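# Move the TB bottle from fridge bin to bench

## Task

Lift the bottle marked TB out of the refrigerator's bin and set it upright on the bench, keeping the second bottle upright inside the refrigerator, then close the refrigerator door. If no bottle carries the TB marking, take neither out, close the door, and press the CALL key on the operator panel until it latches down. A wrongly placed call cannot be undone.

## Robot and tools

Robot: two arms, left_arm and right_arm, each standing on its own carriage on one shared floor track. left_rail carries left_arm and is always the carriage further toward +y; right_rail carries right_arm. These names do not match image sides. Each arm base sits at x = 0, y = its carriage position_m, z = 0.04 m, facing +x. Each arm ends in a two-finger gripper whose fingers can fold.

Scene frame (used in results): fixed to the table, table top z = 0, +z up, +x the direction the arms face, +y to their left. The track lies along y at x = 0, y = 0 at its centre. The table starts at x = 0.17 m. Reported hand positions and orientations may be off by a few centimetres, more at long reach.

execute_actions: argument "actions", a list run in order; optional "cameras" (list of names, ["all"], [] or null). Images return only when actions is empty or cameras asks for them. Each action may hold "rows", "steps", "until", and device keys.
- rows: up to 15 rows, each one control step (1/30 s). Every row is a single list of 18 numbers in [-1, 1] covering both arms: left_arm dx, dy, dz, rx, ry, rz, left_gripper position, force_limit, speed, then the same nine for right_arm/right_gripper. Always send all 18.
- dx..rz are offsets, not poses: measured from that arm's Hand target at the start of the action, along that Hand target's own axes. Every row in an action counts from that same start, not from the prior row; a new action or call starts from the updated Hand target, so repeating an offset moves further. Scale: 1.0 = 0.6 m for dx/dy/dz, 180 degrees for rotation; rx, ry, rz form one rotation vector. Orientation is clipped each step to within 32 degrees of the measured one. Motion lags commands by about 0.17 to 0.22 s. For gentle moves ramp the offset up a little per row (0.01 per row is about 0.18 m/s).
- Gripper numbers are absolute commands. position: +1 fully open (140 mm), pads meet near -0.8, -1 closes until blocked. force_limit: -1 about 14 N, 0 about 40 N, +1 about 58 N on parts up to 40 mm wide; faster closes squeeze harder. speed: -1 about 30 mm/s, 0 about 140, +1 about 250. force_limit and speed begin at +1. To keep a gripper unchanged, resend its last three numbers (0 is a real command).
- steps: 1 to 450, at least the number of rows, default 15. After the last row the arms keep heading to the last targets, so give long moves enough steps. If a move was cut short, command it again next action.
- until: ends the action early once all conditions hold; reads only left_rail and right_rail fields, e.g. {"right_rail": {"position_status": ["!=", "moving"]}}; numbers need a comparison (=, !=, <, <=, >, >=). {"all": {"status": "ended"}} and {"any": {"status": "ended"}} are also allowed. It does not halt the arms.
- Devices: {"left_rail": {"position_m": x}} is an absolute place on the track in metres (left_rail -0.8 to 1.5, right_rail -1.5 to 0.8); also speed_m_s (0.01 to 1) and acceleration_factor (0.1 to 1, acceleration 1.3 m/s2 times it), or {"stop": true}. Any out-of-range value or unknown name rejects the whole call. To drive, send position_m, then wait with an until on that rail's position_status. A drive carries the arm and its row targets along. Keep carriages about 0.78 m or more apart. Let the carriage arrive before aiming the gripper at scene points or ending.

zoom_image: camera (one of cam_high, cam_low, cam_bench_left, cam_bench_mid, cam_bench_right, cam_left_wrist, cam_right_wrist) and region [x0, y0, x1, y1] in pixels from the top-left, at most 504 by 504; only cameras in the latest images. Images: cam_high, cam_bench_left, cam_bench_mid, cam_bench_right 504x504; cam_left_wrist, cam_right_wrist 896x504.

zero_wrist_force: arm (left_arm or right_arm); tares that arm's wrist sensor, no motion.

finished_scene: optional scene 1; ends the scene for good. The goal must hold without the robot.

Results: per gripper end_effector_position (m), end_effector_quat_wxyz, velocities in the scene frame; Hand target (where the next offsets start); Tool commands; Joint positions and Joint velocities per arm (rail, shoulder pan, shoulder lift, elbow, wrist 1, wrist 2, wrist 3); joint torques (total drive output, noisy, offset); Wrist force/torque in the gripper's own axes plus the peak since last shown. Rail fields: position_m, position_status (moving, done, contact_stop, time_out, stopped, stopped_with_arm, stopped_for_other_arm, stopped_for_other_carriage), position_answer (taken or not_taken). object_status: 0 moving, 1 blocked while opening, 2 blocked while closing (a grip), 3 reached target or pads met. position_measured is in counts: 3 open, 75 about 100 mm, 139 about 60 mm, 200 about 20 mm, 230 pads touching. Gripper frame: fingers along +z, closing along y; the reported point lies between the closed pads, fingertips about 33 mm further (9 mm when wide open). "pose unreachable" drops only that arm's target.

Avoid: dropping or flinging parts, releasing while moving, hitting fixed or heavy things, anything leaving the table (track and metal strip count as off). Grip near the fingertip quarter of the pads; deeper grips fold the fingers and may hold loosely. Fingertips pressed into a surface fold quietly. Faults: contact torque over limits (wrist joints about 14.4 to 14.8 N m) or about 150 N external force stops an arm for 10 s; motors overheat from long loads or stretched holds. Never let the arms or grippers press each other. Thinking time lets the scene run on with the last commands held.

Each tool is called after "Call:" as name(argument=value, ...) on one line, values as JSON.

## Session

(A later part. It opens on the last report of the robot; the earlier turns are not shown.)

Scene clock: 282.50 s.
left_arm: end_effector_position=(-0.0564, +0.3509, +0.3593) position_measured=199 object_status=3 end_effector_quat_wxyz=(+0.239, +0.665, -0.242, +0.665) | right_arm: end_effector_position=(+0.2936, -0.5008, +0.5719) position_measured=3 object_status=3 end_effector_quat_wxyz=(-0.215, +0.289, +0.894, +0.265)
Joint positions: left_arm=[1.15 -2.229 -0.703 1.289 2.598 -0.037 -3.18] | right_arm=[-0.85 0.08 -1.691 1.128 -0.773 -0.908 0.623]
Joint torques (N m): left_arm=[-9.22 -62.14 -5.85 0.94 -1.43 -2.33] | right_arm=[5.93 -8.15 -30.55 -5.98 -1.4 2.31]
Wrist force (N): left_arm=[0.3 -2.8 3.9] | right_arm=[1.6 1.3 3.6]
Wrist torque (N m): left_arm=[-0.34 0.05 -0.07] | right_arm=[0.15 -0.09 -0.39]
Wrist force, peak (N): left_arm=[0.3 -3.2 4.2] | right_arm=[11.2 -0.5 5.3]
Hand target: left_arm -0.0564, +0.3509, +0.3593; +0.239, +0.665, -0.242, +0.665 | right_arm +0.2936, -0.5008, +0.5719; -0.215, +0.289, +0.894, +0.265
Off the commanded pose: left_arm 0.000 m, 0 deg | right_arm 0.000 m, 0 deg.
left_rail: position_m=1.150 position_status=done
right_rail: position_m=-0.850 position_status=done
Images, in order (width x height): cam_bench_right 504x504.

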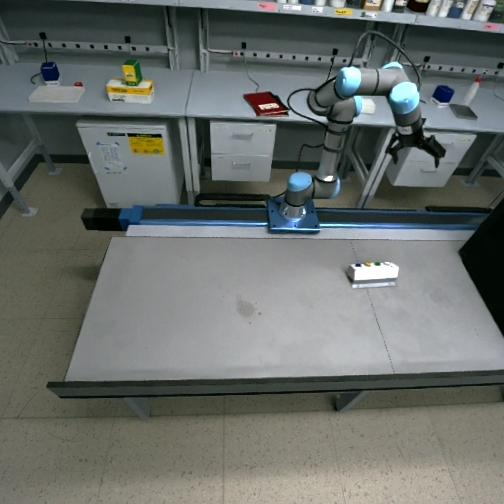

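Call:
execute_actions(actions=[{"rows":[[0,0,0,0,0,0,-0.55,0,-1,0.246,-0.086,0.211,-0.119,0.11,0.121,1,1,1],[0,0,0,0,0,0,-0.55,0,-1,0.493,-0.172,0.423,-0.238,0.219,0.243,1,1,1]],"steps":90}], cameras=["cam_right_wrist","cam_bench_right"])

Scene clock: 292.47 s.
left_arm: end_effector_position=(-0.0564, +0.3509, +0.3593) position_measured=199 object_status=3 end_effector_quat_wxyz=(+0.239, +0.665, -0.242, +0.665) | right_arm: end_effector_position=(-0.0494, -0.3012, +0.5006) position_measured=3 object_status=3 end_effector_quat_wxyz=(-0.454, +0.541, +0.455, +0.542)
Joint positions: left_arm=[1.15 -2.229 -0.703 1.289 2.598 -0.037 -3.18] | right_arm=[-0.85 1.443 -1.969 1.954 0.016 1.617 -0.001]
Joint torques (N m): left_arm=[-8.72 -62.8 -4.95 0.83 -1.62 -2.22] | right_arm=[6.6 -0.58 -33.31 0.65 2.84 1.45]
Wrist force (N): left_arm=[0.0 -3.1 3.7] | right_arm=[1.3 -0.5 8.0]
Wrist torque (N m): left_arm=[-0.39 0.12 -0.08] | right_arm=[0.29 0.22 -0.41]
Wrist force, peak (N): left_arm=[0.6 -3.1 4.1] | right_arm=[15.3 4.2 5.9]
Hand target: left_arm -0.0564, +0.3509, +0.3593; +0.239, +0.665, -0.242, +0.665 | right_arm -0.0494, -0.3012, +0.5006; -0.454, +0.541, +0.455, +0.542
Off the commanded pose: left_arm 0.000 m, 0 deg | right_arm 0.000 m, 0 deg.
left_rail: position_m=1.150 position_status=done
right_rail: position_m=-0.850 position_status=done
Images, in order (width x height): cam_bench_right 504x504, cam_right_wrist 896x504.

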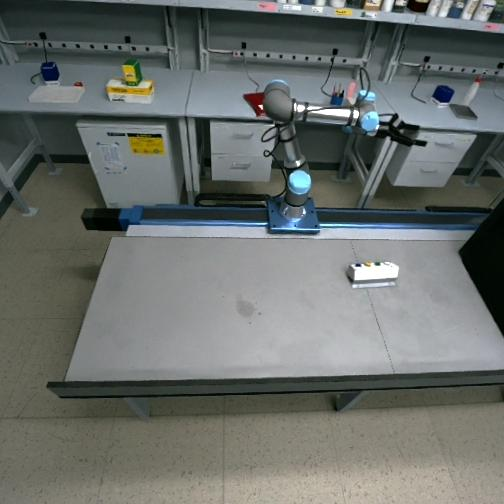

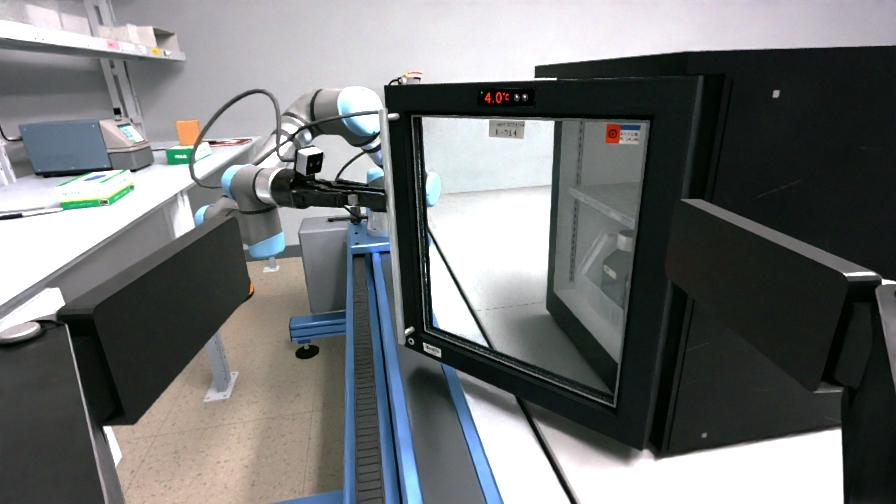

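Call:
execute_actions(actions=[{"right_rail":{"position_m":-0.42,"speed_m_s":0.4},"rows":[[0,0,0,0,0,0,-0.55,0,-1,0,0,-0.05,0,0,0,0.2,1,0]],"steps":90,"until":{"right_rail":{"position_status":["!=","moving"]}}},{"steps":10}], cameras=["cam_right_wrist"])

Scene clock: 302.60 s.
left_arm: end_effector_position=(-0.0564, +0.3509, +0.3593) position_measured=199 object_status=3 end_effector_quat_wxyz=(+0.239, +0.665, -0.242, +0.665) | right_arm: end_effector_position=(-0.0546, +0.0992, +0.5006) position_measured=104 object_status=3 end_effector_quat_wxyz=(-0.454, +0.541, +0.455, +0.542)
Joint positions: left_arm=[1.15 -2.229 -0.703 1.289 2.598 -0.037 -3.18] | right_arm=[-0.42 1.45 -2.044 1.994 0.05 1.624 -0.001]
Joint torques (N m): left_arm=[-7.97 -62.46 -5.04 0.76 -1.11 -2.52] | right_arm=[2.88 -11.44 -17.84 0.88 -2.04 1.02]
Wrist force (N): left_arm=[0.2 -2.9 3.8] | right_arm=[1.6 -0.2 8.1]
Wrist torque (N m): left_arm=[-0.35 0.07 -0.08] | right_arm=[0.37 0.11 -0.43]
Wrist force, peak (N): left_arm=[-0.1 -3.3 4.1] | right_arm=[1.8 -0.6 10.1]
Hand target: left_arm -0.0564, +0.3509, +0.3593; +0.239, +0.665, -0.242, +0.665 | right_arm -0.0546, +0.0992, +0.5006; -0.454, +0.541, +0.455, +0.542
Off the commanded pose: left_arm 0.000 m, 0 deg | right_arm 0.000 m, 0 deg.
left_rail: position_m=1.150 position_status=done
right_rail: position_m=-0.420 speed_m_s=0.40 position_status=done
Images, in order (width x height): cam_right_wrist 896x504.

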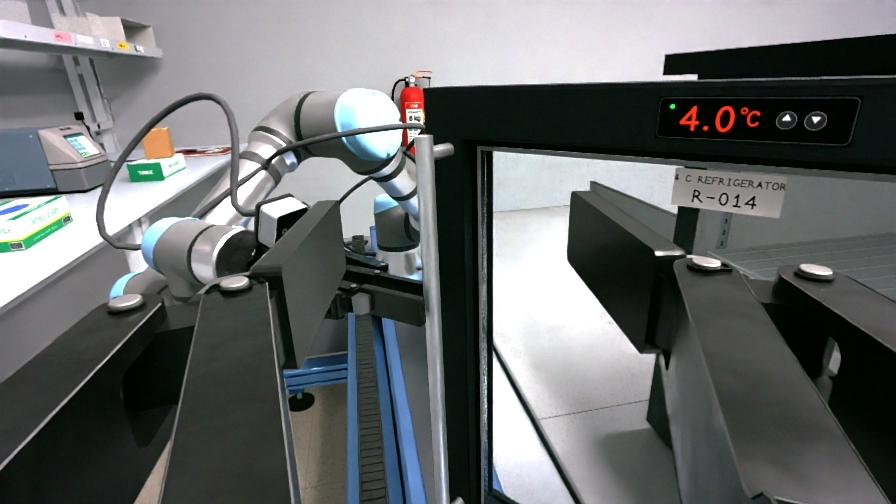

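Call:
execute_actions(actions=[{"rows":[[0,0,0,0,0,0,-0.55,0,-1,0,-0.057,0.12,0,0,0,-0.36,1,0]],"steps":45},{"rows":[[0,0,0,0,0,0,-0.55,0,-1,0,0,0.03,0,0,0,-0.36,1,0],[0,0,0,0,0,0,-0.55,0,-1,0,0,0.06,0,0,0,-0.36,1,0],[0,0,0,0,0,0,-0.55,0,-1,0,0,0.1,0,0,0,-0.36,1,0],[0,0,0,0,0,0,-0.55,0,-1,0,0,0.13,0,0,0,-0.36,1,0],[0,0,0,0,0,0,-0.55,0,-1,0,0,0.16,0,0,0,-0.36,1,0]],"steps":40}], cameras=["cam_right_wrist"])

Call:
zoom_image(camera="cam_right_wrist", region=[250, 100, 650, 450])

Scene clock: 312.37 s.
left_arm: end_effector_position=(-0.0564, +0.3509, +0.3593) position_measured=199 object_status=3 end_effector_quat_wxyz=(+0.239, +0.665, -0.242, +0.665) | right_arm: end_effector_position=(-0.0593, +0.2706, +0.5006) position_measured=174 object_status=3 end_effector_quat_wxyz=(-0.454, +0.541, +0.455, +0.542)
Joint positions: left_arm=[1.15 -2.229 -0.703 1.289 2.598 -0.037 -3.18] | right_arm=[-0.42 1.518 -1.603 1.672 -0.069 1.692 -0.001]
Joint torques (N m): left_arm=[-6.9 -61.87 -4.77 0.68 -1.26 -2.54] | right_arm=[6.94 -16.45 -34.24 0.89 2.4 -1.02]
Wrist force (N): left_arm=[0.3 -3.0 3.7] | right_arm=[1.9 -0.9 8.2]
Wrist torque (N m): left_arm=[-0.37 0.04 -0.08] | right_arm=[0.27 0.09 -0.42]
Wrist force, peak (N): left_arm=[0.3 -3.2 4.0] | right_arm=[0.5 -3.4 10.4]
Hand target: left_arm -0.0564, +0.3509, +0.3593; +0.239, +0.665, -0.242, +0.665 | right_arm -0.0593, +0.2706, +0.5006; -0.454, +0.541, +0.455, +0.542
Off the commanded pose: left_arm 0.000 m, 0 deg | right_arm 0.000 m, 0 deg.
left_rail: position_m=1.150 position_status=done
right_rail: position_m=-0.420 speed_m_s=0.40 position_status=done
Images, in order (width x height): cam_right_wrist 896x504.

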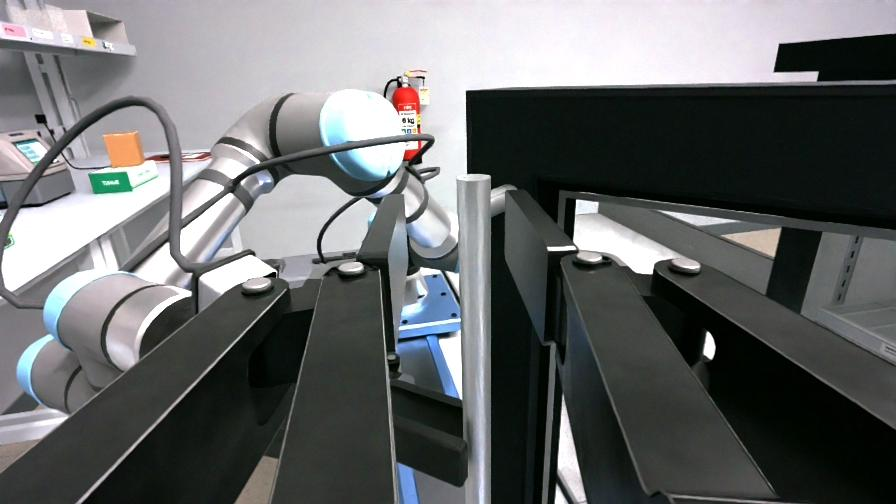

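Scaled by 1.260 from the camera's 896x504 image, which has a finer 1280x720 frame.

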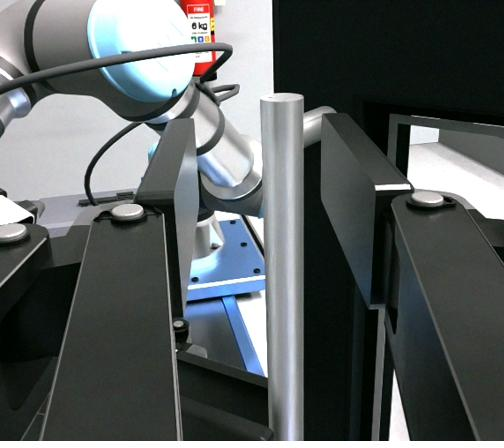

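Call:
execute_actions(actions=[{"rows":[[0,0,0,0,0,0,-0.55,0,-1,-0.035,0,0,0,0,0,-0.36,1,0],[0,0,0,0,0,0,-0.55,0,-1,-0.075,0,0,0,0,0,-0.36,1,0]],"steps":25},{"rows":[[0,0,0,0,0,0,-0.55,0,-1,0,0,0.02,0,0,0,-0.36,1,0],[0,0,0,0,0,0,-0.55,0,-1,0,0,0.045,0,0,0,-0.36,1,0],[0,0,0,0,0,0,-0.55,0,-1,0,0,0.07,0,0,0,-0.36,1,0]],"steps":30}], cameras=["cam_right_wrist","cam_left_wrist"])

Call:
zoom_image(camera="cam_right_wrist", region=[250, 100, 650, 450])

Scene clock: 318.77 s.
left_arm: end_effector_position=(-0.0564, +0.3509, +0.3593) position_measured=199 object_status=3 end_effector_quat_wxyz=(+0.239, +0.665, -0.242, +0.665) | right_arm: end_effector_position=(-0.0519, +0.3120, +0.4556) position_measured=174 object_status=3 end_effector_quat_wxyz=(-0.454, +0.541, +0.455, +0.542)
Joint positions: left_arm=[1.15 -2.229 -0.703 1.289 2.598 -0.037 -3.18] | right_arm=[-0.42 1.506 -1.495 1.677 -0.182 1.679 -0.001]
Joint torques (N m): left_arm=[-5.99 -62.8 -5.16 0.81 -1.13 -2.57] | right_arm=[-9.64 -20.86 -33.47 0.9 -2.01 1.53]
Wrist force (N): left_arm=[0.4 -3.0 3.9] | right_arm=[1.7 -0.5 8.3]
Wrist torque (N m): left_arm=[-0.37 0.04 -0.08] | right_arm=[0.35 0.09 -0.42]
Wrist force, peak (N): left_arm=[0.1 -2.9 4.2] | right_arm=[8.5 -0.6 8.0]
Hand target: left_arm -0.0564, +0.3509, +0.3593; +0.239, +0.665, -0.242, +0.665 | right_arm -0.0519, +0.3120, +0.4556; -0.454, +0.541, +0.455, +0.542
Off the commanded pose: left_arm 0.000 m, 0 deg | right_arm 0.000 m, 0 deg.
left_rail: position_m=1.150 position_status=done
right_rail: position_m=-0.420 speed_m_s=0.40 position_status=done
Images, in order (width x height): cam_left_wrist 896x504, cam_right_wrist 896x504.

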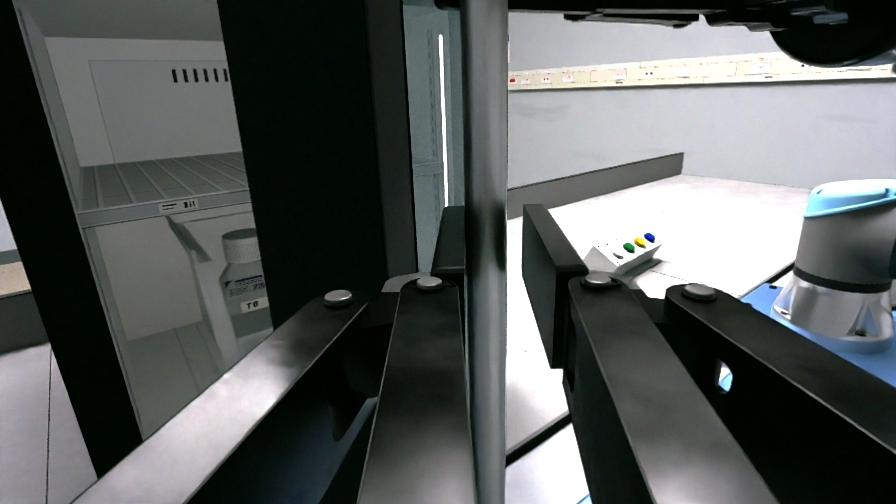

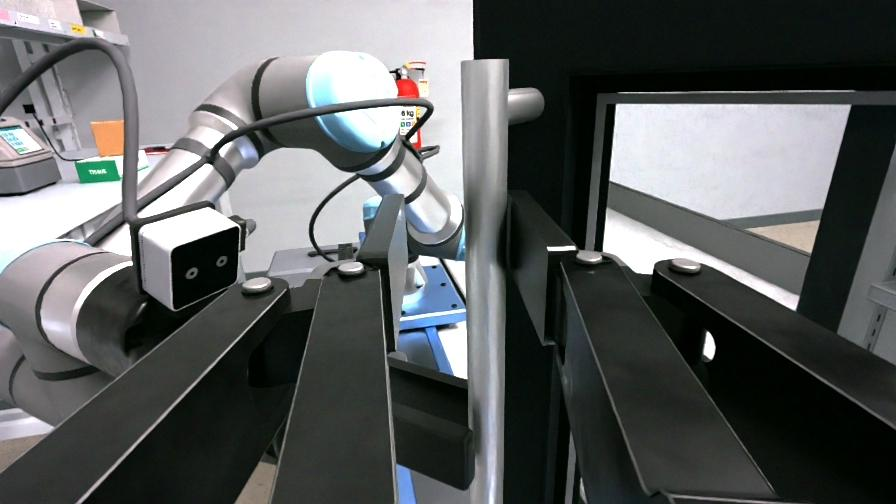

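Scaled by 1.260 from the camera's 896x504 image, which has a finer 1280x720 frame.

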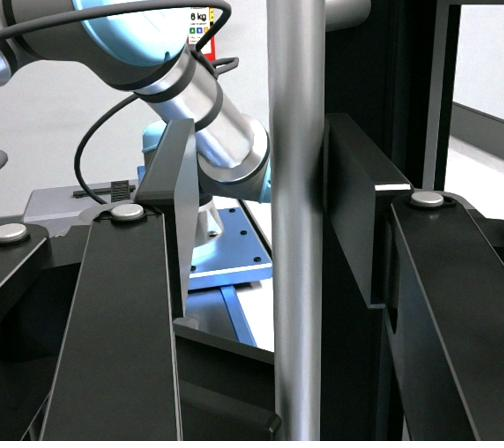

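Call:
execute_actions(actions=[{"rows":[[0,0,0,0,0,0,-0.55,0,-1,0,0,0.017,0,0,0,-0.36,1,0]],"steps":20},{"rows":[[0,0,0,0,0,0,-0.3,0,-1,0,0,0,0,0,0,-0.36,1,0]],"steps":25},{"rows":[[0,0,-0.03,0,0,0,-0.3,0,-1,0,0,0,0,0,0,-0.36,1,0],[0,0,-0.06,0,0,0,-0.3,0,-1,0,0,0,0,0,0,-0.36,1,0],[0,0,-0.1,0,0,0,-0.3,0,-1,0,0,0,0,0,0,-0.36,1,0],[0,0,-0.15,0,0,0,-0.3,0,-1,0,0,0,0,0,0,-0.36,1,0],[0,0,-0.2,0,0,0,-0.3,0,-1,0,0,0,0,0,0,-0.36,1,0]],"steps":40}], cameras=["cam_right_wrist","cam_left_wrist"])

Scene clock: 331.43 s.
left_arm: end_effector_position=(-0.1486, +0.4277, +0.3596) position_measured=167 object_status=3 end_effector_quat_wxyz=(+0.239, +0.665, -0.242, +0.665) | right_arm: end_effector_position=(-0.0502, +0.3220, +0.4556) position_measured=174 object_status=3 end_effector_quat_wxyz=(-0.454, +0.541, +0.455, +0.542)
Joint positions: left_arm=[1.15 -2.415 -0.729 1.34 2.52 0.149 -3.128] | right_arm=[-0.42 1.503 -1.473 1.653 -0.18 1.677 -0.001]
Joint torques (N m): left_arm=[-10.08 -50.93 -29.83 -1.01 2.31 2.83] | right_arm=[3.12 -21.25 -33.22 0.69 -2.52 1.43]
Wrist force (N): left_arm=[0.5 -2.7 3.8] | right_arm=[1.8 -0.7 8.2]
Wrist torque (N m): left_arm=[-0.37 0.00 -0.19] | right_arm=[0.27 0.09 -0.43]
Wrist force, peak (N): left_arm=[0.2 -3.8 7.6] | right_arm=[2.1 -0.9 8.6]
Hand target: left_arm -0.1486, +0.4277, +0.3595; +0.239, +0.665, -0.242, +0.665 | right_arm -0.0502, +0.3220, +0.4556; -0.454, +0.541, +0.455, +0.542
Off the commanded pose: left_arm 0.000 m, 0 deg | right_arm 0.000 m, 0 deg.
left_rail: position_m=1.150 position_status=done
right_rail: position_m=-0.420 speed_m_s=0.40 position_status=done
Images, in order (width x height): cam_left_wrist 896x504, cam_right_wrist 896x504.

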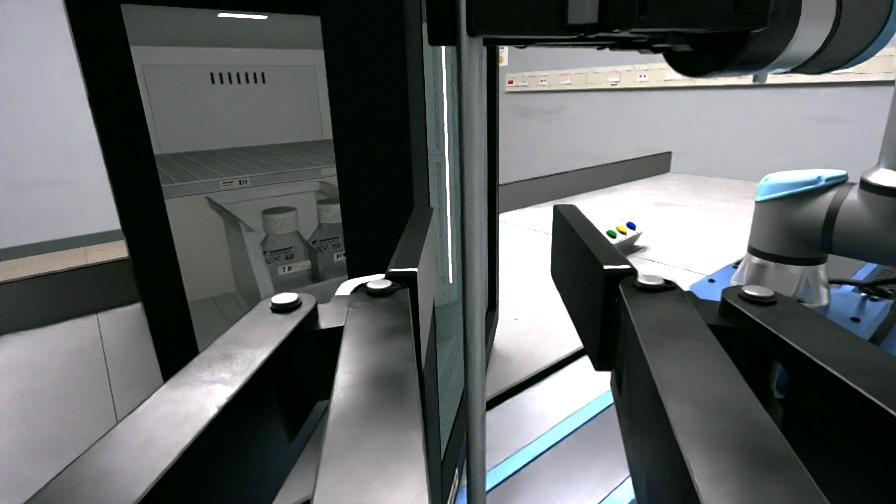

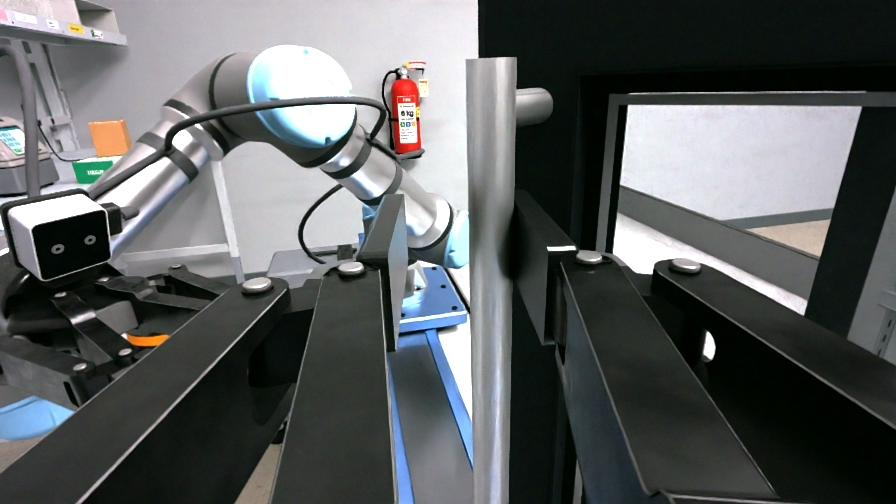

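Call:
execute_actions(actions=[{"rows":[[0,0,-0.05,0,0,0,-0.3,0,-1,0,-0.014,-0.02,0.009,0,0,-0.45,1,-1],[0,0,-0.1,0,0,0,-0.3,0,-1,0,-0.029,-0.041,0.018,0,0,-0.45,1,-1],[0,0,-0.15,0,0,0,-0.3,0,-1,0,-0.0432,-0.0618,0.0278,0,0,-0.45,1,-1]],"steps":15},{"rows":[[0,0,0,0,0,0,-0.3,0,-1,0,-0.014,-0.02,0.009,0,0,-0.45,1,-1],[0,0,0,0,0,0,-0.3,0,-1,0,-0.029,-0.041,0.018,0,0,-0.45,1,-1],[0,0,0,0,0,0,-0.3,0,-1,0,-0.0432,-0.0618,0.0278,0,0,-0.45,1,-1]],"steps":15},{"rows":[[0,0,0,0,0,0,-0.3,0,-1,0,-0.014,-0.02,0.009,0,0,-0.45,1,-1],[0,0,0,0,0,0,-0.3,0,-1,0,-0.029,-0.041,0.018,0,0,-0.45,1,-1],[0,0,0,0,0,0,-0.3,0,-1,0,-0.0432,-0.0618,0.0278,0,0,-0.45,1,-1]],"steps":15},{"rows":[[0,0,0,0,0,0,-0.3,0,-1,0,-0.014,-0.02,0.009,0,0,-0.45,1,-1],[0,0,0,0,0,0,-0.3,0,-1,0,-0.029,-0.041,0.018,0,0,-0.45,1,-1],[0,0,0,0,0,0,-0.3,0,-1,0,-0.0432,-0.0618,0.0278,0,0,-0.45,1,-1]],"steps":30}], cameras=["cam_right_wrist","cam_bench_mid"])

Scene clock: 341.97 s.
left_arm: end_effector_position=(-0.2177, +0.4854, +0.3597) position_measured=167 object_status=3 end_effector_quat_wxyz=(+0.239, +0.665, -0.242, +0.665) | right_arm: end_effector_position=(-0.1596, +0.1789, +0.4555) position_measured=186 object_status=3 end_effector_quat_wxyz=(+0.542, -0.454, -0.542, -0.454)
Joint positions: left_arm=[1.15 -2.553 -0.728 1.338 2.526 0.287 -3.133] | right_arm=[-0.42 1.473 -1.825 1.975 -0.149 1.298 -0.001]
Joint torques (N m): left_arm=[-10.51 -60.73 -3.7 -0.79 2.2 -2.57] | right_arm=[-8.19 -22.84 -19.67 0.27 -3.07 1.33]
Wrist force (N): left_arm=[0.4 -2.8 4.4] | right_arm=[-2.9 1.2 8.0]
Wrist torque (N m): left_arm=[-0.39 0.01 -0.19] | right_arm=[0.36 0.29 -0.36]
Wrist force, peak (N): left_arm=[0.6 -2.6 10.9] | right_arm=[2.6 23.7 -4.4]
Hand target: left_arm -0.2177, +0.4854, +0.3597; +0.239, +0.665, -0.242, +0.665 | right_arm -0.1596, +0.1789, +0.4555; +0.542, -0.454, -0.542, -0.454
Off the commanded pose: left_arm 0.000 m, 0 deg | right_arm 0.000 m, 0 deg.
left_rail: position_m=1.150 position_status=done
right_rail: position_m=-0.420 speed_m_s=0.40 position_status=done
Images, in order (width x height): cam_bench_mid 504x504, cam_right_wrist 896x504.

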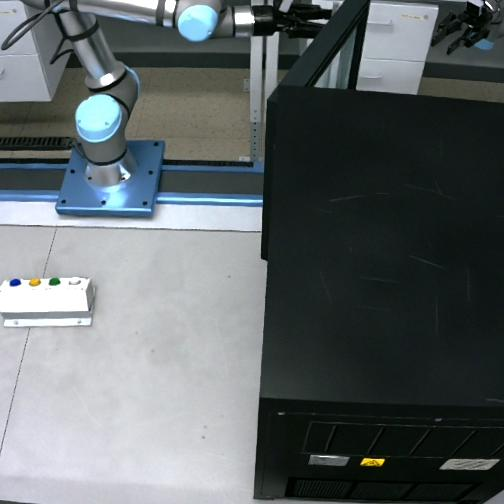

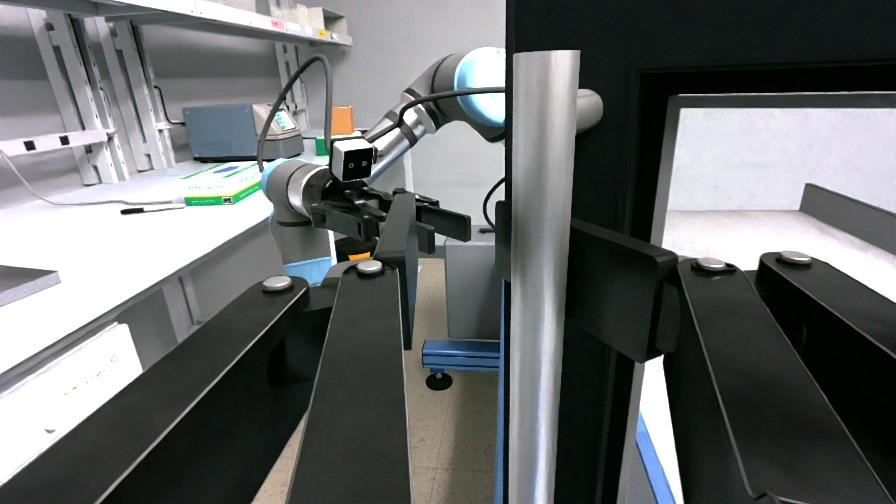

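Call:
execute_actions(actions=[{"rows":[[0,0,0,0,0,0,-0.3,0,-1,0,0,0,0,0,0,-1,-0.5,-1]],"steps":60}], cameras=["cam_right_wrist"])

Scene clock: 346.63 s.
left_arm: end_effector_position=(-0.2177, +0.4854, +0.3597) position_measured=167 object_status=3 end_effector_quat_wxyz=(+0.239, +0.665, -0.242, +0.665) | right_arm: end_effector_position=(-0.1596, +0.1789, +0.4555) position_measured=231 object_status=3 end_effector_quat_wxyz=(+0.542, -0.454, -0.542, -0.454)
Joint positions: left_arm=[1.15 -2.553 -0.728 1.338 2.526 0.287 -3.133] | right_arm=[-0.42 1.473 -1.825 1.975 -0.149 1.298 -0.001]
Joint torques (N m): left_arm=[-10.59 -60.01 -3.25 -0.67 2.33 -2.27] | right_arm=[-0.07 -6.97 -18.96 0.1 2.28 1.55]
Wrist force (N): left_arm=[0.5 -3.2 4.2] | right_arm=[1.8 0.1 8.3]
Wrist torque (N m): left_arm=[-0.46 -0.01 -0.19] | right_arm=[0.31 0.05 -0.41]
Wrist force, peak (N): left_arm=[0.2 -3.2 4.3] | right_arm=[-2.8 1.2 8.1]
Hand target: left_arm -0.2177, +0.4854, +0.3597; +0.239, +0.665, -0.242, +0.665 | right_arm -0.1596, +0.1789, +0.4555; +0.542, -0.454, -0.542, -0.454
Off the commanded pose: left_arm 0.000 m, 0 deg | right_arm 0.000 m, 0 deg.
left_rail: position_m=1.150 position_status=done
right_rail: position_m=-0.420 speed_m_s=0.40 position_status=done
Images, in order (width x height): cam_right_wrist 896x504.

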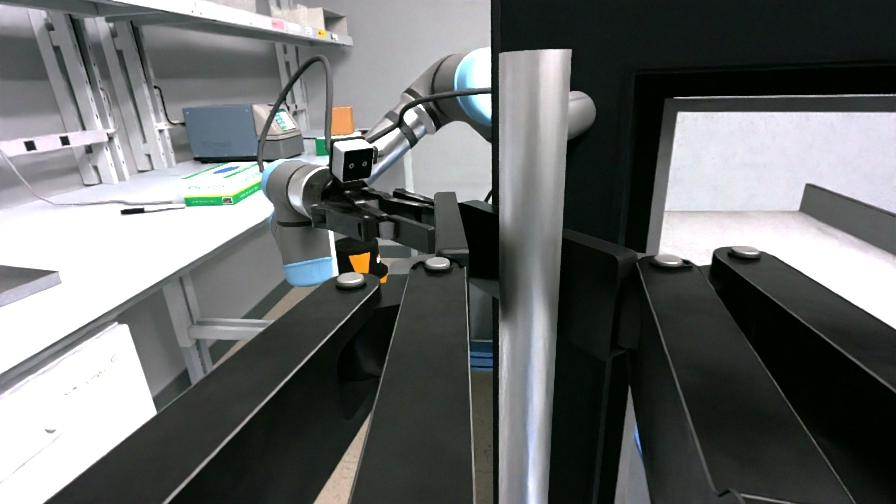

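Call:
execute_actions(actions=[{"right_rail":{"position_m":-0.462,"speed_m_s":0.15},"rows":[[0,0,0,0,0,0,-0.3,0,-1,0,-0.015,0.003,0.014,0,0,-1,-0.5,-1],[0,0,0,0,0,0,-0.3,0,-1,0,-0.031,0.007,0.0278,0,0,-1,-0.5,-1]],"steps":18},{"right_rail":{"position_m":-0.504},"rows":[[0,0,0,0,0,0,-0.3,0,-1,0,-0.012,0.003,0.014,0,0,-1,-0.5,-1],[0,0,0,0,0,0,-0.3,0,-1,0,-0.025,0.006,0.0278,0,0,-1,-0.5,-1]],"steps":30}], cameras=["cam_right_wrist"])

Scene clock: 359.20 s.
left_arm: end_effector_position=(-0.2177, +0.4854, +0.3597) position_measured=167 object_status=3 end_effector_quat_wxyz=(+0.239, +0.665, -0.242, +0.665) | right_arm: end_effector_position=(-0.1941, +0.0954, +0.4555) position_measured=231 object_status=3 end_effector_quat_wxyz=(+0.579, -0.405, -0.580, -0.405)
Joint positions: left_arm=[1.15 -2.553 -0.728 1.338 2.526 0.287 -3.133] | right_arm=[-0.504 1.417 -1.802 1.957 -0.155 1.067 -0.001]
Joint torques (N m): left_arm=[-10.2 -60.96 -5.86 -0.67 2.23 -2.19] | right_arm=[-7.53 -7.4 -33.7 -5.74 -3.43 -1.82]
Wrist force (N): left_arm=[0.5 -3.3 4.2] | right_arm=[2.2 1.7 7.0]
Wrist torque (N m): left_arm=[-0.49 -0.02 -0.19] | right_arm=[0.31 0.02 -0.44]
Wrist force, peak (N): left_arm=[0.6 -3.1 4.6] | right_arm=[2.2 10.6 10.6]
Hand target: left_arm -0.2177, +0.4854, +0.3597; +0.239, +0.665, -0.242, +0.665 | right_arm -0.1941, +0.0954, +0.4555; +0.579, -0.405, -0.580, -0.405
Off the commanded pose: left_arm 0.000 m, 0 deg | right_arm 0.000 m, 0 deg.
left_rail: position_m=1.150 position_status=done
right_rail: position_m=-0.504 speed_m_s=0.15 position_status=done
Images, in order (width x height): cam_right_wrist 896x504.

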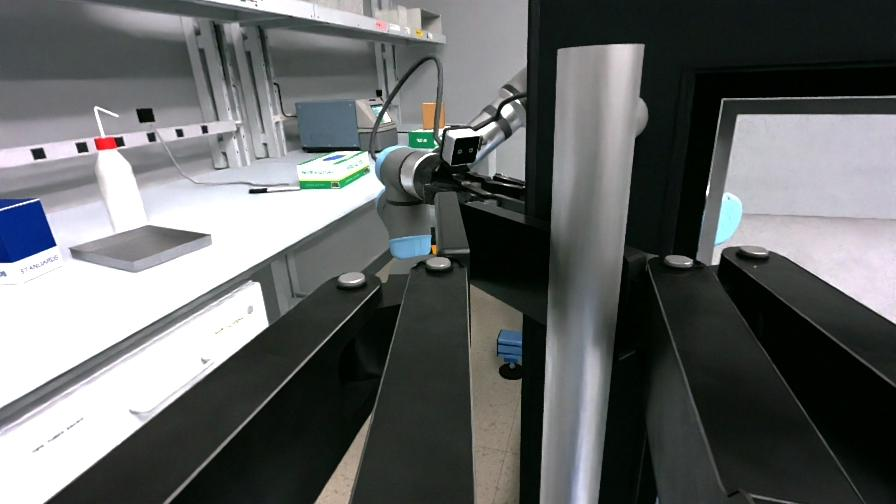

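Call:
execute_actions(actions=[{"rows":[[0,0,0,0,0,0,-0.3,0,-1,0,0,0,0,0,0,-0.2,1,-1]],"steps":60}], cameras=["cam_right_wrist","cam_left_wrist","cam_bench_mid"])

Scene clock: 378.63 s.
left_arm: end_effector_position=(-0.2177, +0.4854, +0.3597) position_measured=167 object_status=3 end_effector_quat_wxyz=(+0.239, +0.665, -0.242, +0.665) | right_arm: end_effector_position=(-0.2072, +0.0903, +0.4555) position_measured=154 object_status=3 end_effector_quat_wxyz=(+0.588, -0.392, -0.588, -0.393) end_effector_velocity=(-0.002, -0.001, +0.000) end_effector_angular_velocity=(-0.001, -0.001, +0.009)
Joint positions: left_arm=[1.15 -2.553 -0.728 1.338 2.526 0.287 -3.133] | right_arm=[-0.504 1.419 -1.802 1.957 -0.155 1.024 -0.001]
Joint velocities: left_arm=[within noise] | right_arm=[0 -0.002 0 0 0.002 -0.011 -0.001]
Joint torques (N m): left_arm=[-9.57 -60.71 -4.55 -0.63 1.89 -2.31] | right_arm=[-19.43 -13.86 -24.49 -2.17 1.21 -0.29]
Wrist force (N): left_arm=[0.3 -3.1 4.0] | right_arm=[-3.2 -16.1 20.2]
Wrist torque (N m): left_arm=[-0.44 0.03 -0.19] | right_arm=[1.56 0.82 -0.46]
Wrist force, peak (N): left_arm=[0.5 -3.2 4.5] | right_arm=[2.1 -78.8 67.4]
Hand target: left_arm -0.2177, +0.4854, +0.3597; +0.239, +0.665, -0.242, +0.665 | right_arm -0.2072, +0.0903, +0.4555; +0.588, -0.392, -0.588, -0.393 (not the last commanded pose)
Tool commands: left_gripper/position=-0.3 left_gripper/force_limit=+0.0 left_gripper/speed=-1.0 right_gripper/position=-0.2 right_gripper/force_limit=+1.0 right_gripper/speed=-1.0
Off the commanded pose: left_arm 0.000 m, 0 deg | right_arm 0.014 m, 3 deg.
TORQUE FAULT: the external load on joint 6 (wrist 2) of the right arm reached its load limit, and that arm stopped for 10 seconds. A torque fault puts only its own arm into a fault stop. That arm's remaining commands of this call were not run. Before the stop ended, the hold on joint 6 (wrist 2) of that arm was turned back by 2.5 degrees, the way its load pushed it. That arm's target is now where it stood when the stop ended, not its last command. That arm keeps its grip as last carried out and accepts commands again: back off and push less far. That arm stops again whenever a joint's load reaches its limit.
left_rail: position_m=1.150 position_status=done
right_rail: position_m=-0.504 speed_m_s=0.15 position_status=done
Images, in order (width x height): cam_bench_mid 504x504, cam_left_wrist 896x504, cam_right_wrist 896x504.

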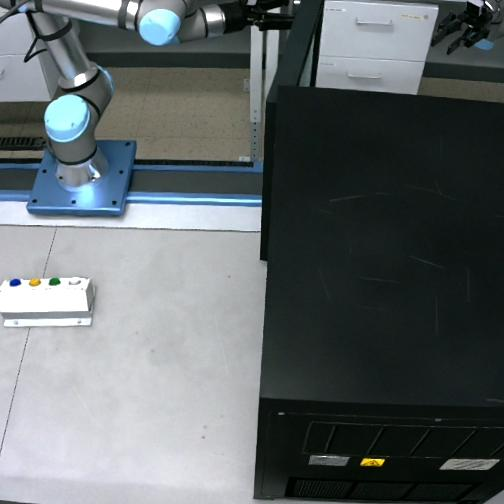

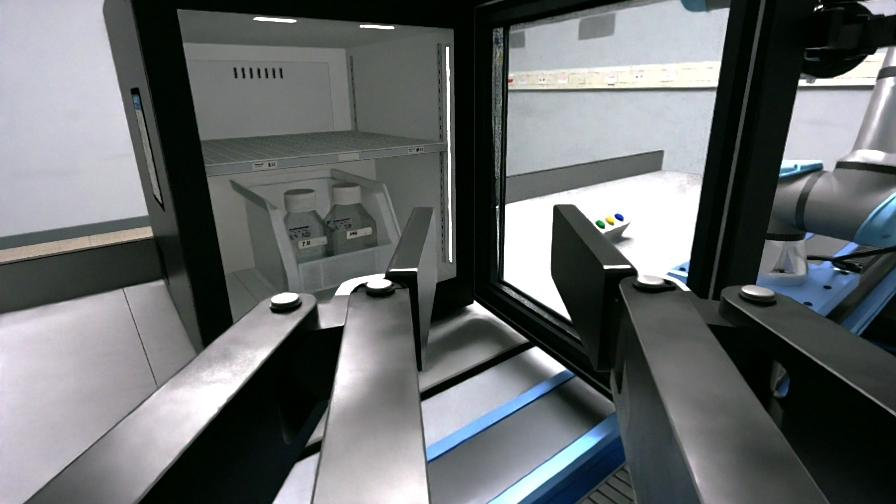

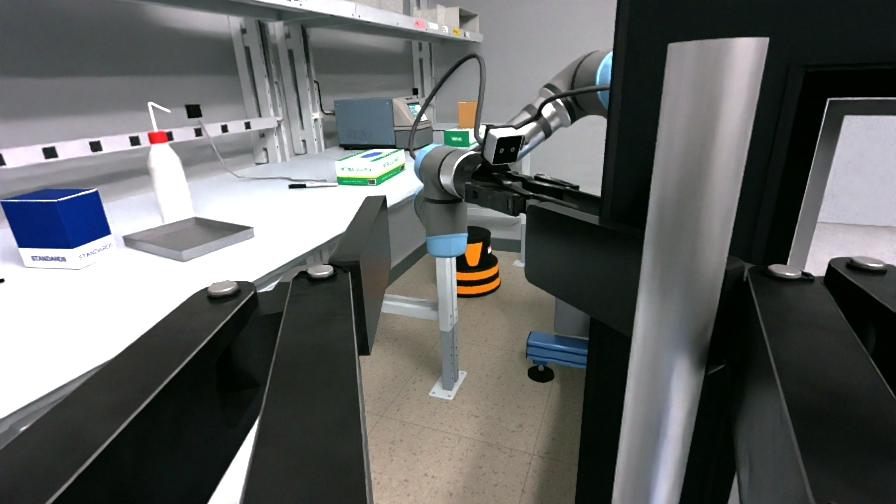

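Call:
execute_actions(actions=[{"rows":[[0,0,0,0,0,0,-0.3,0,-1,0,0,0,0,0,0,-0.6,-1,-1]],"steps":45}], cameras=["cam_right_wrist"])

Call:
zoom_image(camera="cam_left_wrist", region=[180, 120, 480, 320])

Scene clock: 383.23 s.
left_arm: end_effector_position=(-0.2177, +0.4854, +0.3597) position_measured=167 object_status=3 end_effector_quat_wxyz=(+0.239, +0.665, -0.242, +0.665) | right_arm: end_effector_position=(-0.2072, +0.0903, +0.4555) position_measured=205 object_status=3 end_effector_quat_wxyz=(+0.588, -0.392, -0.588, -0.393)
Joint positions: left_arm=[1.15 -2.553 -0.728 1.338 2.526 0.287 -3.133] | right_arm=[-0.504 1.419 -1.802 1.957 -0.155 1.024 -0.001]
Joint torques (N m): left_arm=[-8.51 -60.76 -5.57 -0.75 2.13 -2.22] | right_arm=[5.31 -14.49 -25.34 -2.52 -2.39 -0.24]
Wrist force (N): left_arm=[0.3 -3.0 4.1] | right_arm=[0.9 -1.5 9.0]
Wrist torque (N m): left_arm=[-0.42 0.03 -0.20] | right_arm=[-0.25 0.27 -0.41]
Wrist force, peak (N): left_arm=[0.6 -3.1 4.6] | right_arm=[-2.9 -15.4 20.1]
Hand target: left_arm -0.2177, +0.4854, +0.3597; +0.239, +0.665, -0.242, +0.665 | right_arm -0.2072, +0.0903, +0.4555; +0.588, -0.392, -0.588, -0.393
Off the commanded pose: left_arm 0.000 m, 0 deg | right_arm 0.000 m, 0 deg.
left_rail: position_m=1.150 position_status=done
right_rail: position_m=-0.504 speed_m_s=0.15 position_status=done
Images, in order (width x height): cam_right_wrist 896x504.

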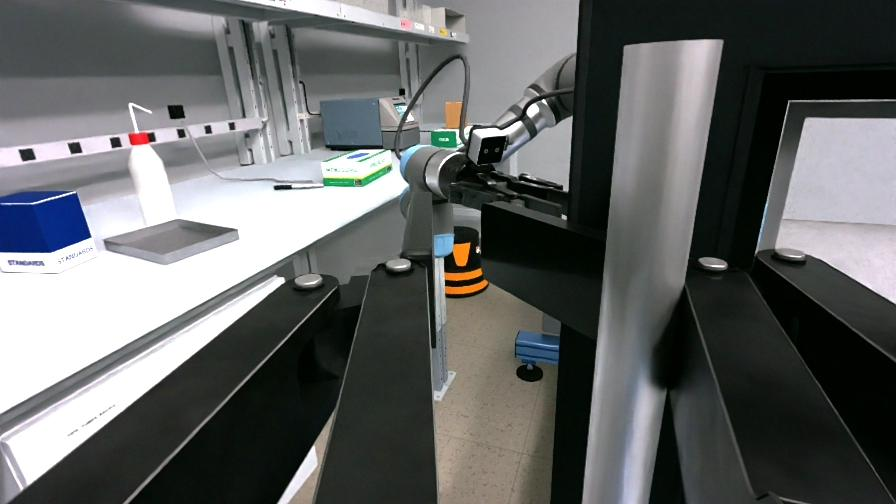

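This scene's latest camera images include none from cam_left_wrist. They are from: cam_right_wrist. cam_left_wrist's image comes with the result of a call that names it in "cameras".

Call:
execute_actions(actions=[{"rows":[[0,-0.16,-0.134,0,0,0,0.2,0,-1,0,0,0,0,0,0,-0.6,-1,-1],[0,-0.319,-0.268,0,0,0,0.2,0,-1,0,0,0,0,0,0,-0.6,-1,-1]],"steps":60},{"left_rail":{"position_m":0.8,"speed_m_s":0.5},"steps":90,"until":{"left_rail":{"position_status":["!=","moving"]}}}], cameras=["cam_left_wrist"])

Scene clock: 401.73 s.
left_arm: end_effector_position=(-0.2186, +0.3853, +0.3606) position_measured=104 object_status=3 end_effector_quat_wxyz=(+0.239, +0.665, -0.242, +0.665) | right_arm: end_effector_position=(-0.2072, +0.0903, +0.4555) position_measured=205 object_status=3 end_effector_quat_wxyz=(+0.588, -0.392, -0.588, -0.393)
Joint positions: left_arm=[0.8 -2.968 -0.993 1.853 2.28 0.702 -3.136] | right_arm=[-0.504 1.419 -1.802 1.957 -0.155 1.024 -0.001]
Joint torques (N m): left_arm=[10.8 -36.57 -5.67 1.86 -1.77 -2.64] | right_arm=[5.28 -14.07 -25.79 -2.46 -2.71 -0.1]
Wrist force (N): left_arm=[-0.2 -2.7 4.3] | right_arm=[1.0 -1.2 9.0]
Wrist torque (N m): left_arm=[-0.38 0.16 -0.06] | right_arm=[-0.21 0.25 -0.41]
Wrist force, peak (N): left_arm=[-4.1 2.9 13.5] | right_arm=[1.0 -1.3 9.4]
Hand target: left_arm -0.2186, +0.3853, +0.3606; +0.239, +0.665, -0.242, +0.665 | right_arm -0.2072, +0.0903, +0.4555; +0.588, -0.392, -0.588, -0.393
Off the commanded pose: left_arm 0.000 m, 0 deg | right_arm 0.000 m, 0 deg.
left_rail: position_m=0.800 speed_m_s=0.50 position_status=done
right_rail: position_m=-0.504 speed_m_s=0.15 position_status=done
Images, in order (width x height): cam_left_wrist 896x504.

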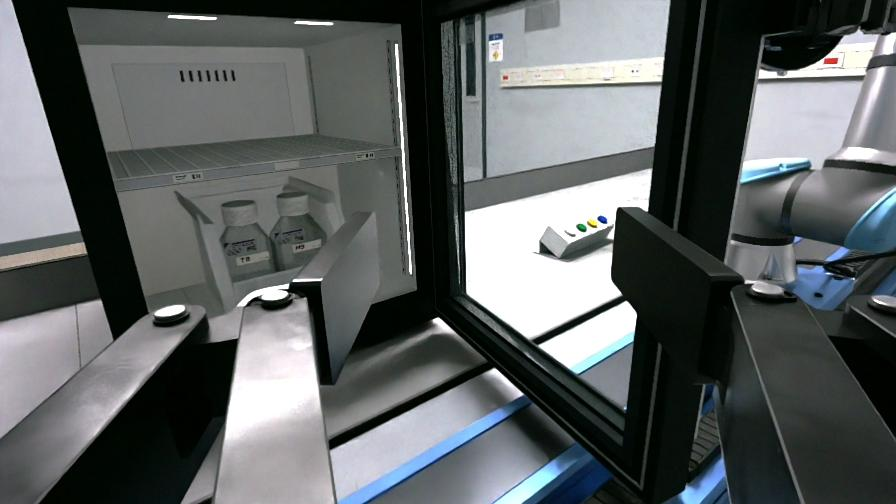

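Call:
execute_actions(actions=[{"rows":[[-0.025,-0.126,0.13,0.08,0,0,0.2,0,-1,0,0,0,0,0,0,-0.6,-1,-1],[-0.05,-0.252,0.265,0.1645,0,0,0.2,0,-1,0,0,0,0,0,0,-0.6,-1,-1]],"steps":60}], cameras=["cam_left_wrist"])

Call:
zoom_image(camera="cam_left_wrist", region=[250, 100, 650, 400])

Scene clock: 407.00 s.
left_arm: end_effector_position=(+0.0004, +0.3997, +0.3309) position_measured=104 object_status=3 end_effector_quat_wxyz=(+0.062, +0.704, -0.064, +0.705) | right_arm: end_effector_position=(-0.2072, +0.0903, +0.4555) position_measured=205 object_status=3 end_effector_quat_wxyz=(+0.588, -0.392, -0.588, -0.393)
Joint positions: left_arm=[0.8 -2.589 -1.002 2 2.144 0.84 -3.138] | right_arm=[-0.504 1.419 -1.802 1.957 -0.155 1.024 -0.001]
Joint torques (N m): left_arm=[15.86 -26.09 2.77 -0.13 -2.02 -2.88] | right_arm=[6 -14.65 -25.39 -2.59 -2.8 -0.12]
Wrist force (N): left_arm=[0.0 -2.7 4.1] | right_arm=[0.9 -1.2 9.0]
Wrist torque (N m): left_arm=[-0.38 0.12 -0.08] | right_arm=[-0.21 0.26 -0.42]
Wrist force, peak (N): left_arm=[-4.4 -3.7 8.6] | right_arm=[1.0 -1.2 9.4]
Hand target: left_arm +0.0004, +0.3997, +0.3309; +0.062, +0.704, -0.064, +0.705 | right_arm -0.2072, +0.0903, +0.4555; +0.588, -0.392, -0.588, -0.393
Off the commanded pose: left_arm 0.000 m, 0 deg | right_arm 0.000 m, 0 deg.
left_rail: position_m=0.800 speed_m_s=0.50 position_status=done
right_rail: position_m=-0.504 speed_m_s=0.15 position_status=done
Images, in order (width x height): cam_left_wrist 896x504.

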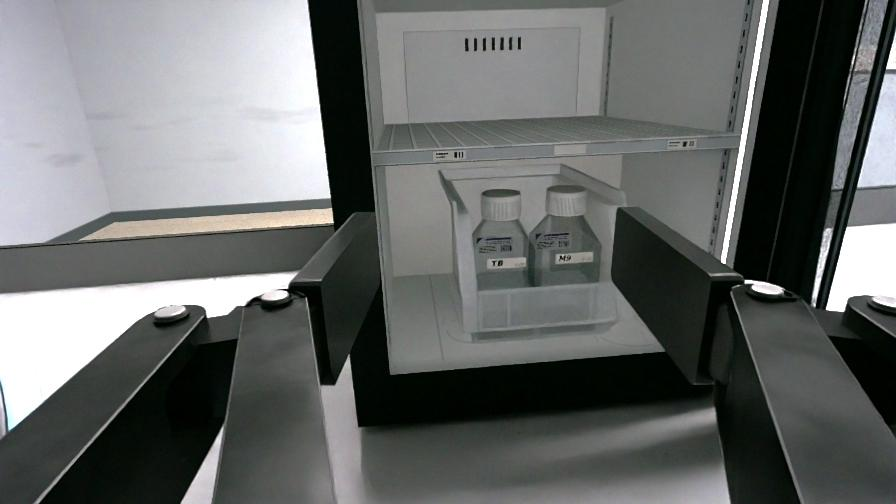

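Scaled by 1.260 from the camera's 896x504 image, which has a finer 1280x720 frame.

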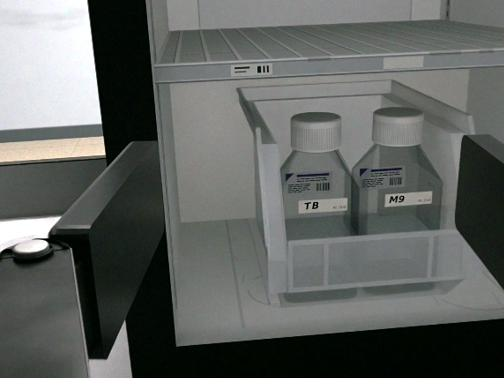

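Call:
execute_actions(actions=[{"rows":[[-0.02,0,0.15,0,0,0,0.2,0,-1,0,0,0,0,0,0,-0.6,-1,-1],[-0.05,0,0.34,0,0,0,0.2,0,-1,0,0,0,0,0,0,-0.6,-1,-1]],"steps":60}], cameras=["cam_left_wrist"])

Call:
zoom_image(camera="cam_left_wrist", region=[350, 50, 750, 400])

Scene clock: 445.63 s.
left_arm: end_effector_position=(+0.2012, +0.3637, +0.3010) position_measured=104 object_status=3 end_effector_quat_wxyz=(+0.062, +0.704, -0.064, +0.705) | right_arm: end_effector_position=(-0.2072, +0.0903, +0.4555) position_measured=205 object_status=3 end_effector_quat_wxyz=(+0.588, -0.392, -0.588, -0.393)
Joint positions: left_arm=[0.8 -2.184 -1.017 2.199 1.961 0.435 -3.139] | right_arm=[-0.504 1.419 -1.802 1.957 -0.155 1.024 -0.001]
Joint torques (N m): left_arm=[13.48 -23.39 -21.14 2.98 -1.9 -2.61] | right_arm=[5.56 -14.41 -25.37 -2.68 -2.69 -0.31]
Wrist force (N): left_arm=[0.4 -2.9 3.7] | right_arm=[0.8 -1.4 9.1]
Wrist torque (N m): left_arm=[-0.42 0.04 -0.10] | right_arm=[-0.24 0.29 -0.41]
Wrist force, peak (N): left_arm=[-2.9 -10.4 10.5] | right_arm=[0.8 -1.3 9.4]
Hand target: left_arm +0.2012, +0.3637, +0.3010; +0.062, +0.704, -0.064, +0.705 | right_arm -0.2072, +0.0903, +0.4555; +0.588, -0.392, -0.588, -0.393
Off the commanded pose: left_arm 0.000 m, 0 deg | right_arm 0.000 m, 0 deg.
left_rail: position_m=0.800 speed_m_s=0.50 position_status=done
right_rail: position_m=-0.504 speed_m_s=0.15 position_status=done
Images, in order (width x height): cam_left_wrist 896x504.

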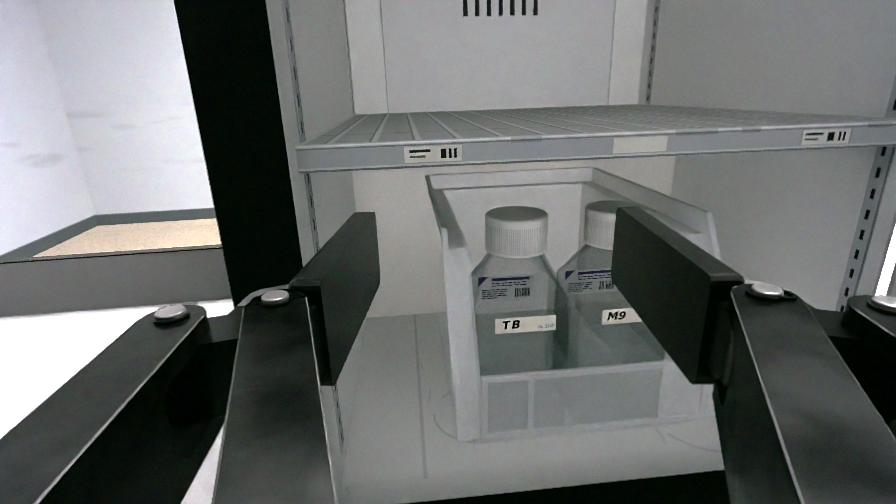

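Scaled by 1.260 from the camera's 896x504 image, which has a finer 1280x720 frame.

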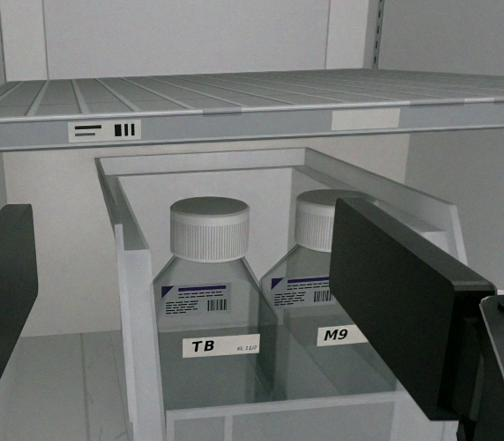

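Call:
execute_actions(actions=[{"rows":[[-0.04,0.02,0,0,0,0,0.15,0,-1,0,0,0,0,0,0,-0.6,-1,-1],[-0.077,0.045,0,0,0,0,0.15,0,-1,0,0,0,0,0,0,-0.6,-1,-1]],"steps":30},{"rows":[[0,0,0.06,0,0,0,0.15,0,-1,0,0,0,0,0,0,-0.6,-1,-1],[0,0,0.133,0,0,0,0.15,0,-1,0,0,0,0,0,0,-0.6,-1,-1]],"steps":40}], cameras=["cam_left_wrist"])

Call:
zoom_image(camera="cam_left_wrist", region=[300, 50, 700, 400])

Scene clock: 494.93 s.
left_arm: end_effector_position=(+0.2749, +0.3231, +0.2547) position_measured=110 object_status=3 end_effector_quat_wxyz=(+0.062, +0.704, -0.064, +0.705) | right_arm: end_effector_position=(-0.2072, +0.0903, +0.4555) position_measured=205 object_status=3 end_effector_quat_wxyz=(+0.588, -0.392, -0.588, -0.393)
Joint positions: left_arm=[0.8 -1.965 -0.866 2.11 1.899 0.216 -3.14] | right_arm=[-0.504 1.419 -1.802 1.957 -0.155 1.024 -0.001]
Joint torques (N m): left_arm=[15.45 -28.25 -17.7 2.38 -1.87 -2.5] | right_arm=[5.2 -14.73 -25.21 -2.78 -2.87 -0.29]
Wrist force (N): left_arm=[0.3 -3.2 3.7] | right_arm=[0.9 -1.5 9.1]
Wrist torque (N m): left_arm=[-0.48 0.09 -0.11] | right_arm=[-0.26 0.26 -0.41]
Wrist force, peak (N): left_arm=[0.1 -5.4 6.8] | right_arm=[0.9 -1.3 9.4]
Hand target: left_arm +0.2749, +0.3231, +0.2547; +0.062, +0.704, -0.064, +0.705 | right_arm -0.2072, +0.0903, +0.4555; +0.588, -0.392, -0.588, -0.393
Off the commanded pose: left_arm 0.000 m, 0 deg | right_arm 0.000 m, 0 deg.
left_rail: position_m=0.800 speed_m_s=0.50 position_status=done
right_rail: position_m=-0.504 speed_m_s=0.15 position_status=done
Images, in order (width x height): cam_left_wrist 896x504.

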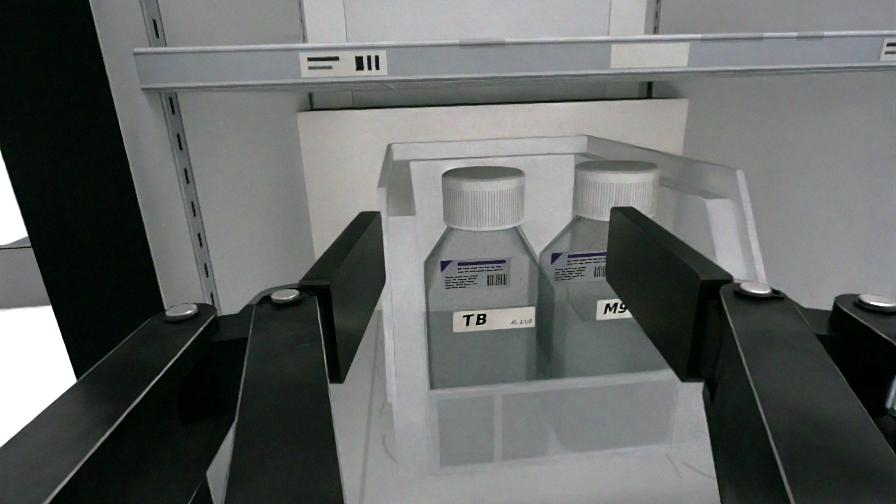

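Scaled by 1.260 from the camera's 896x504 image, which has a finer 1280x720 frame.

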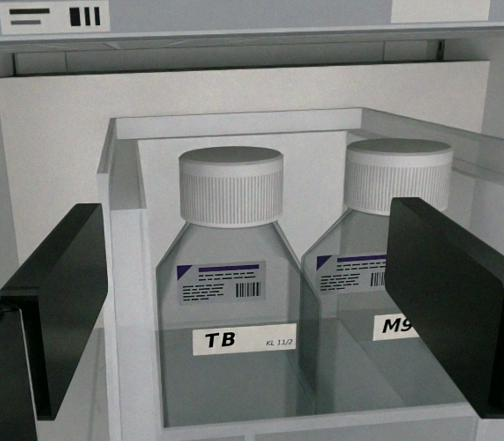

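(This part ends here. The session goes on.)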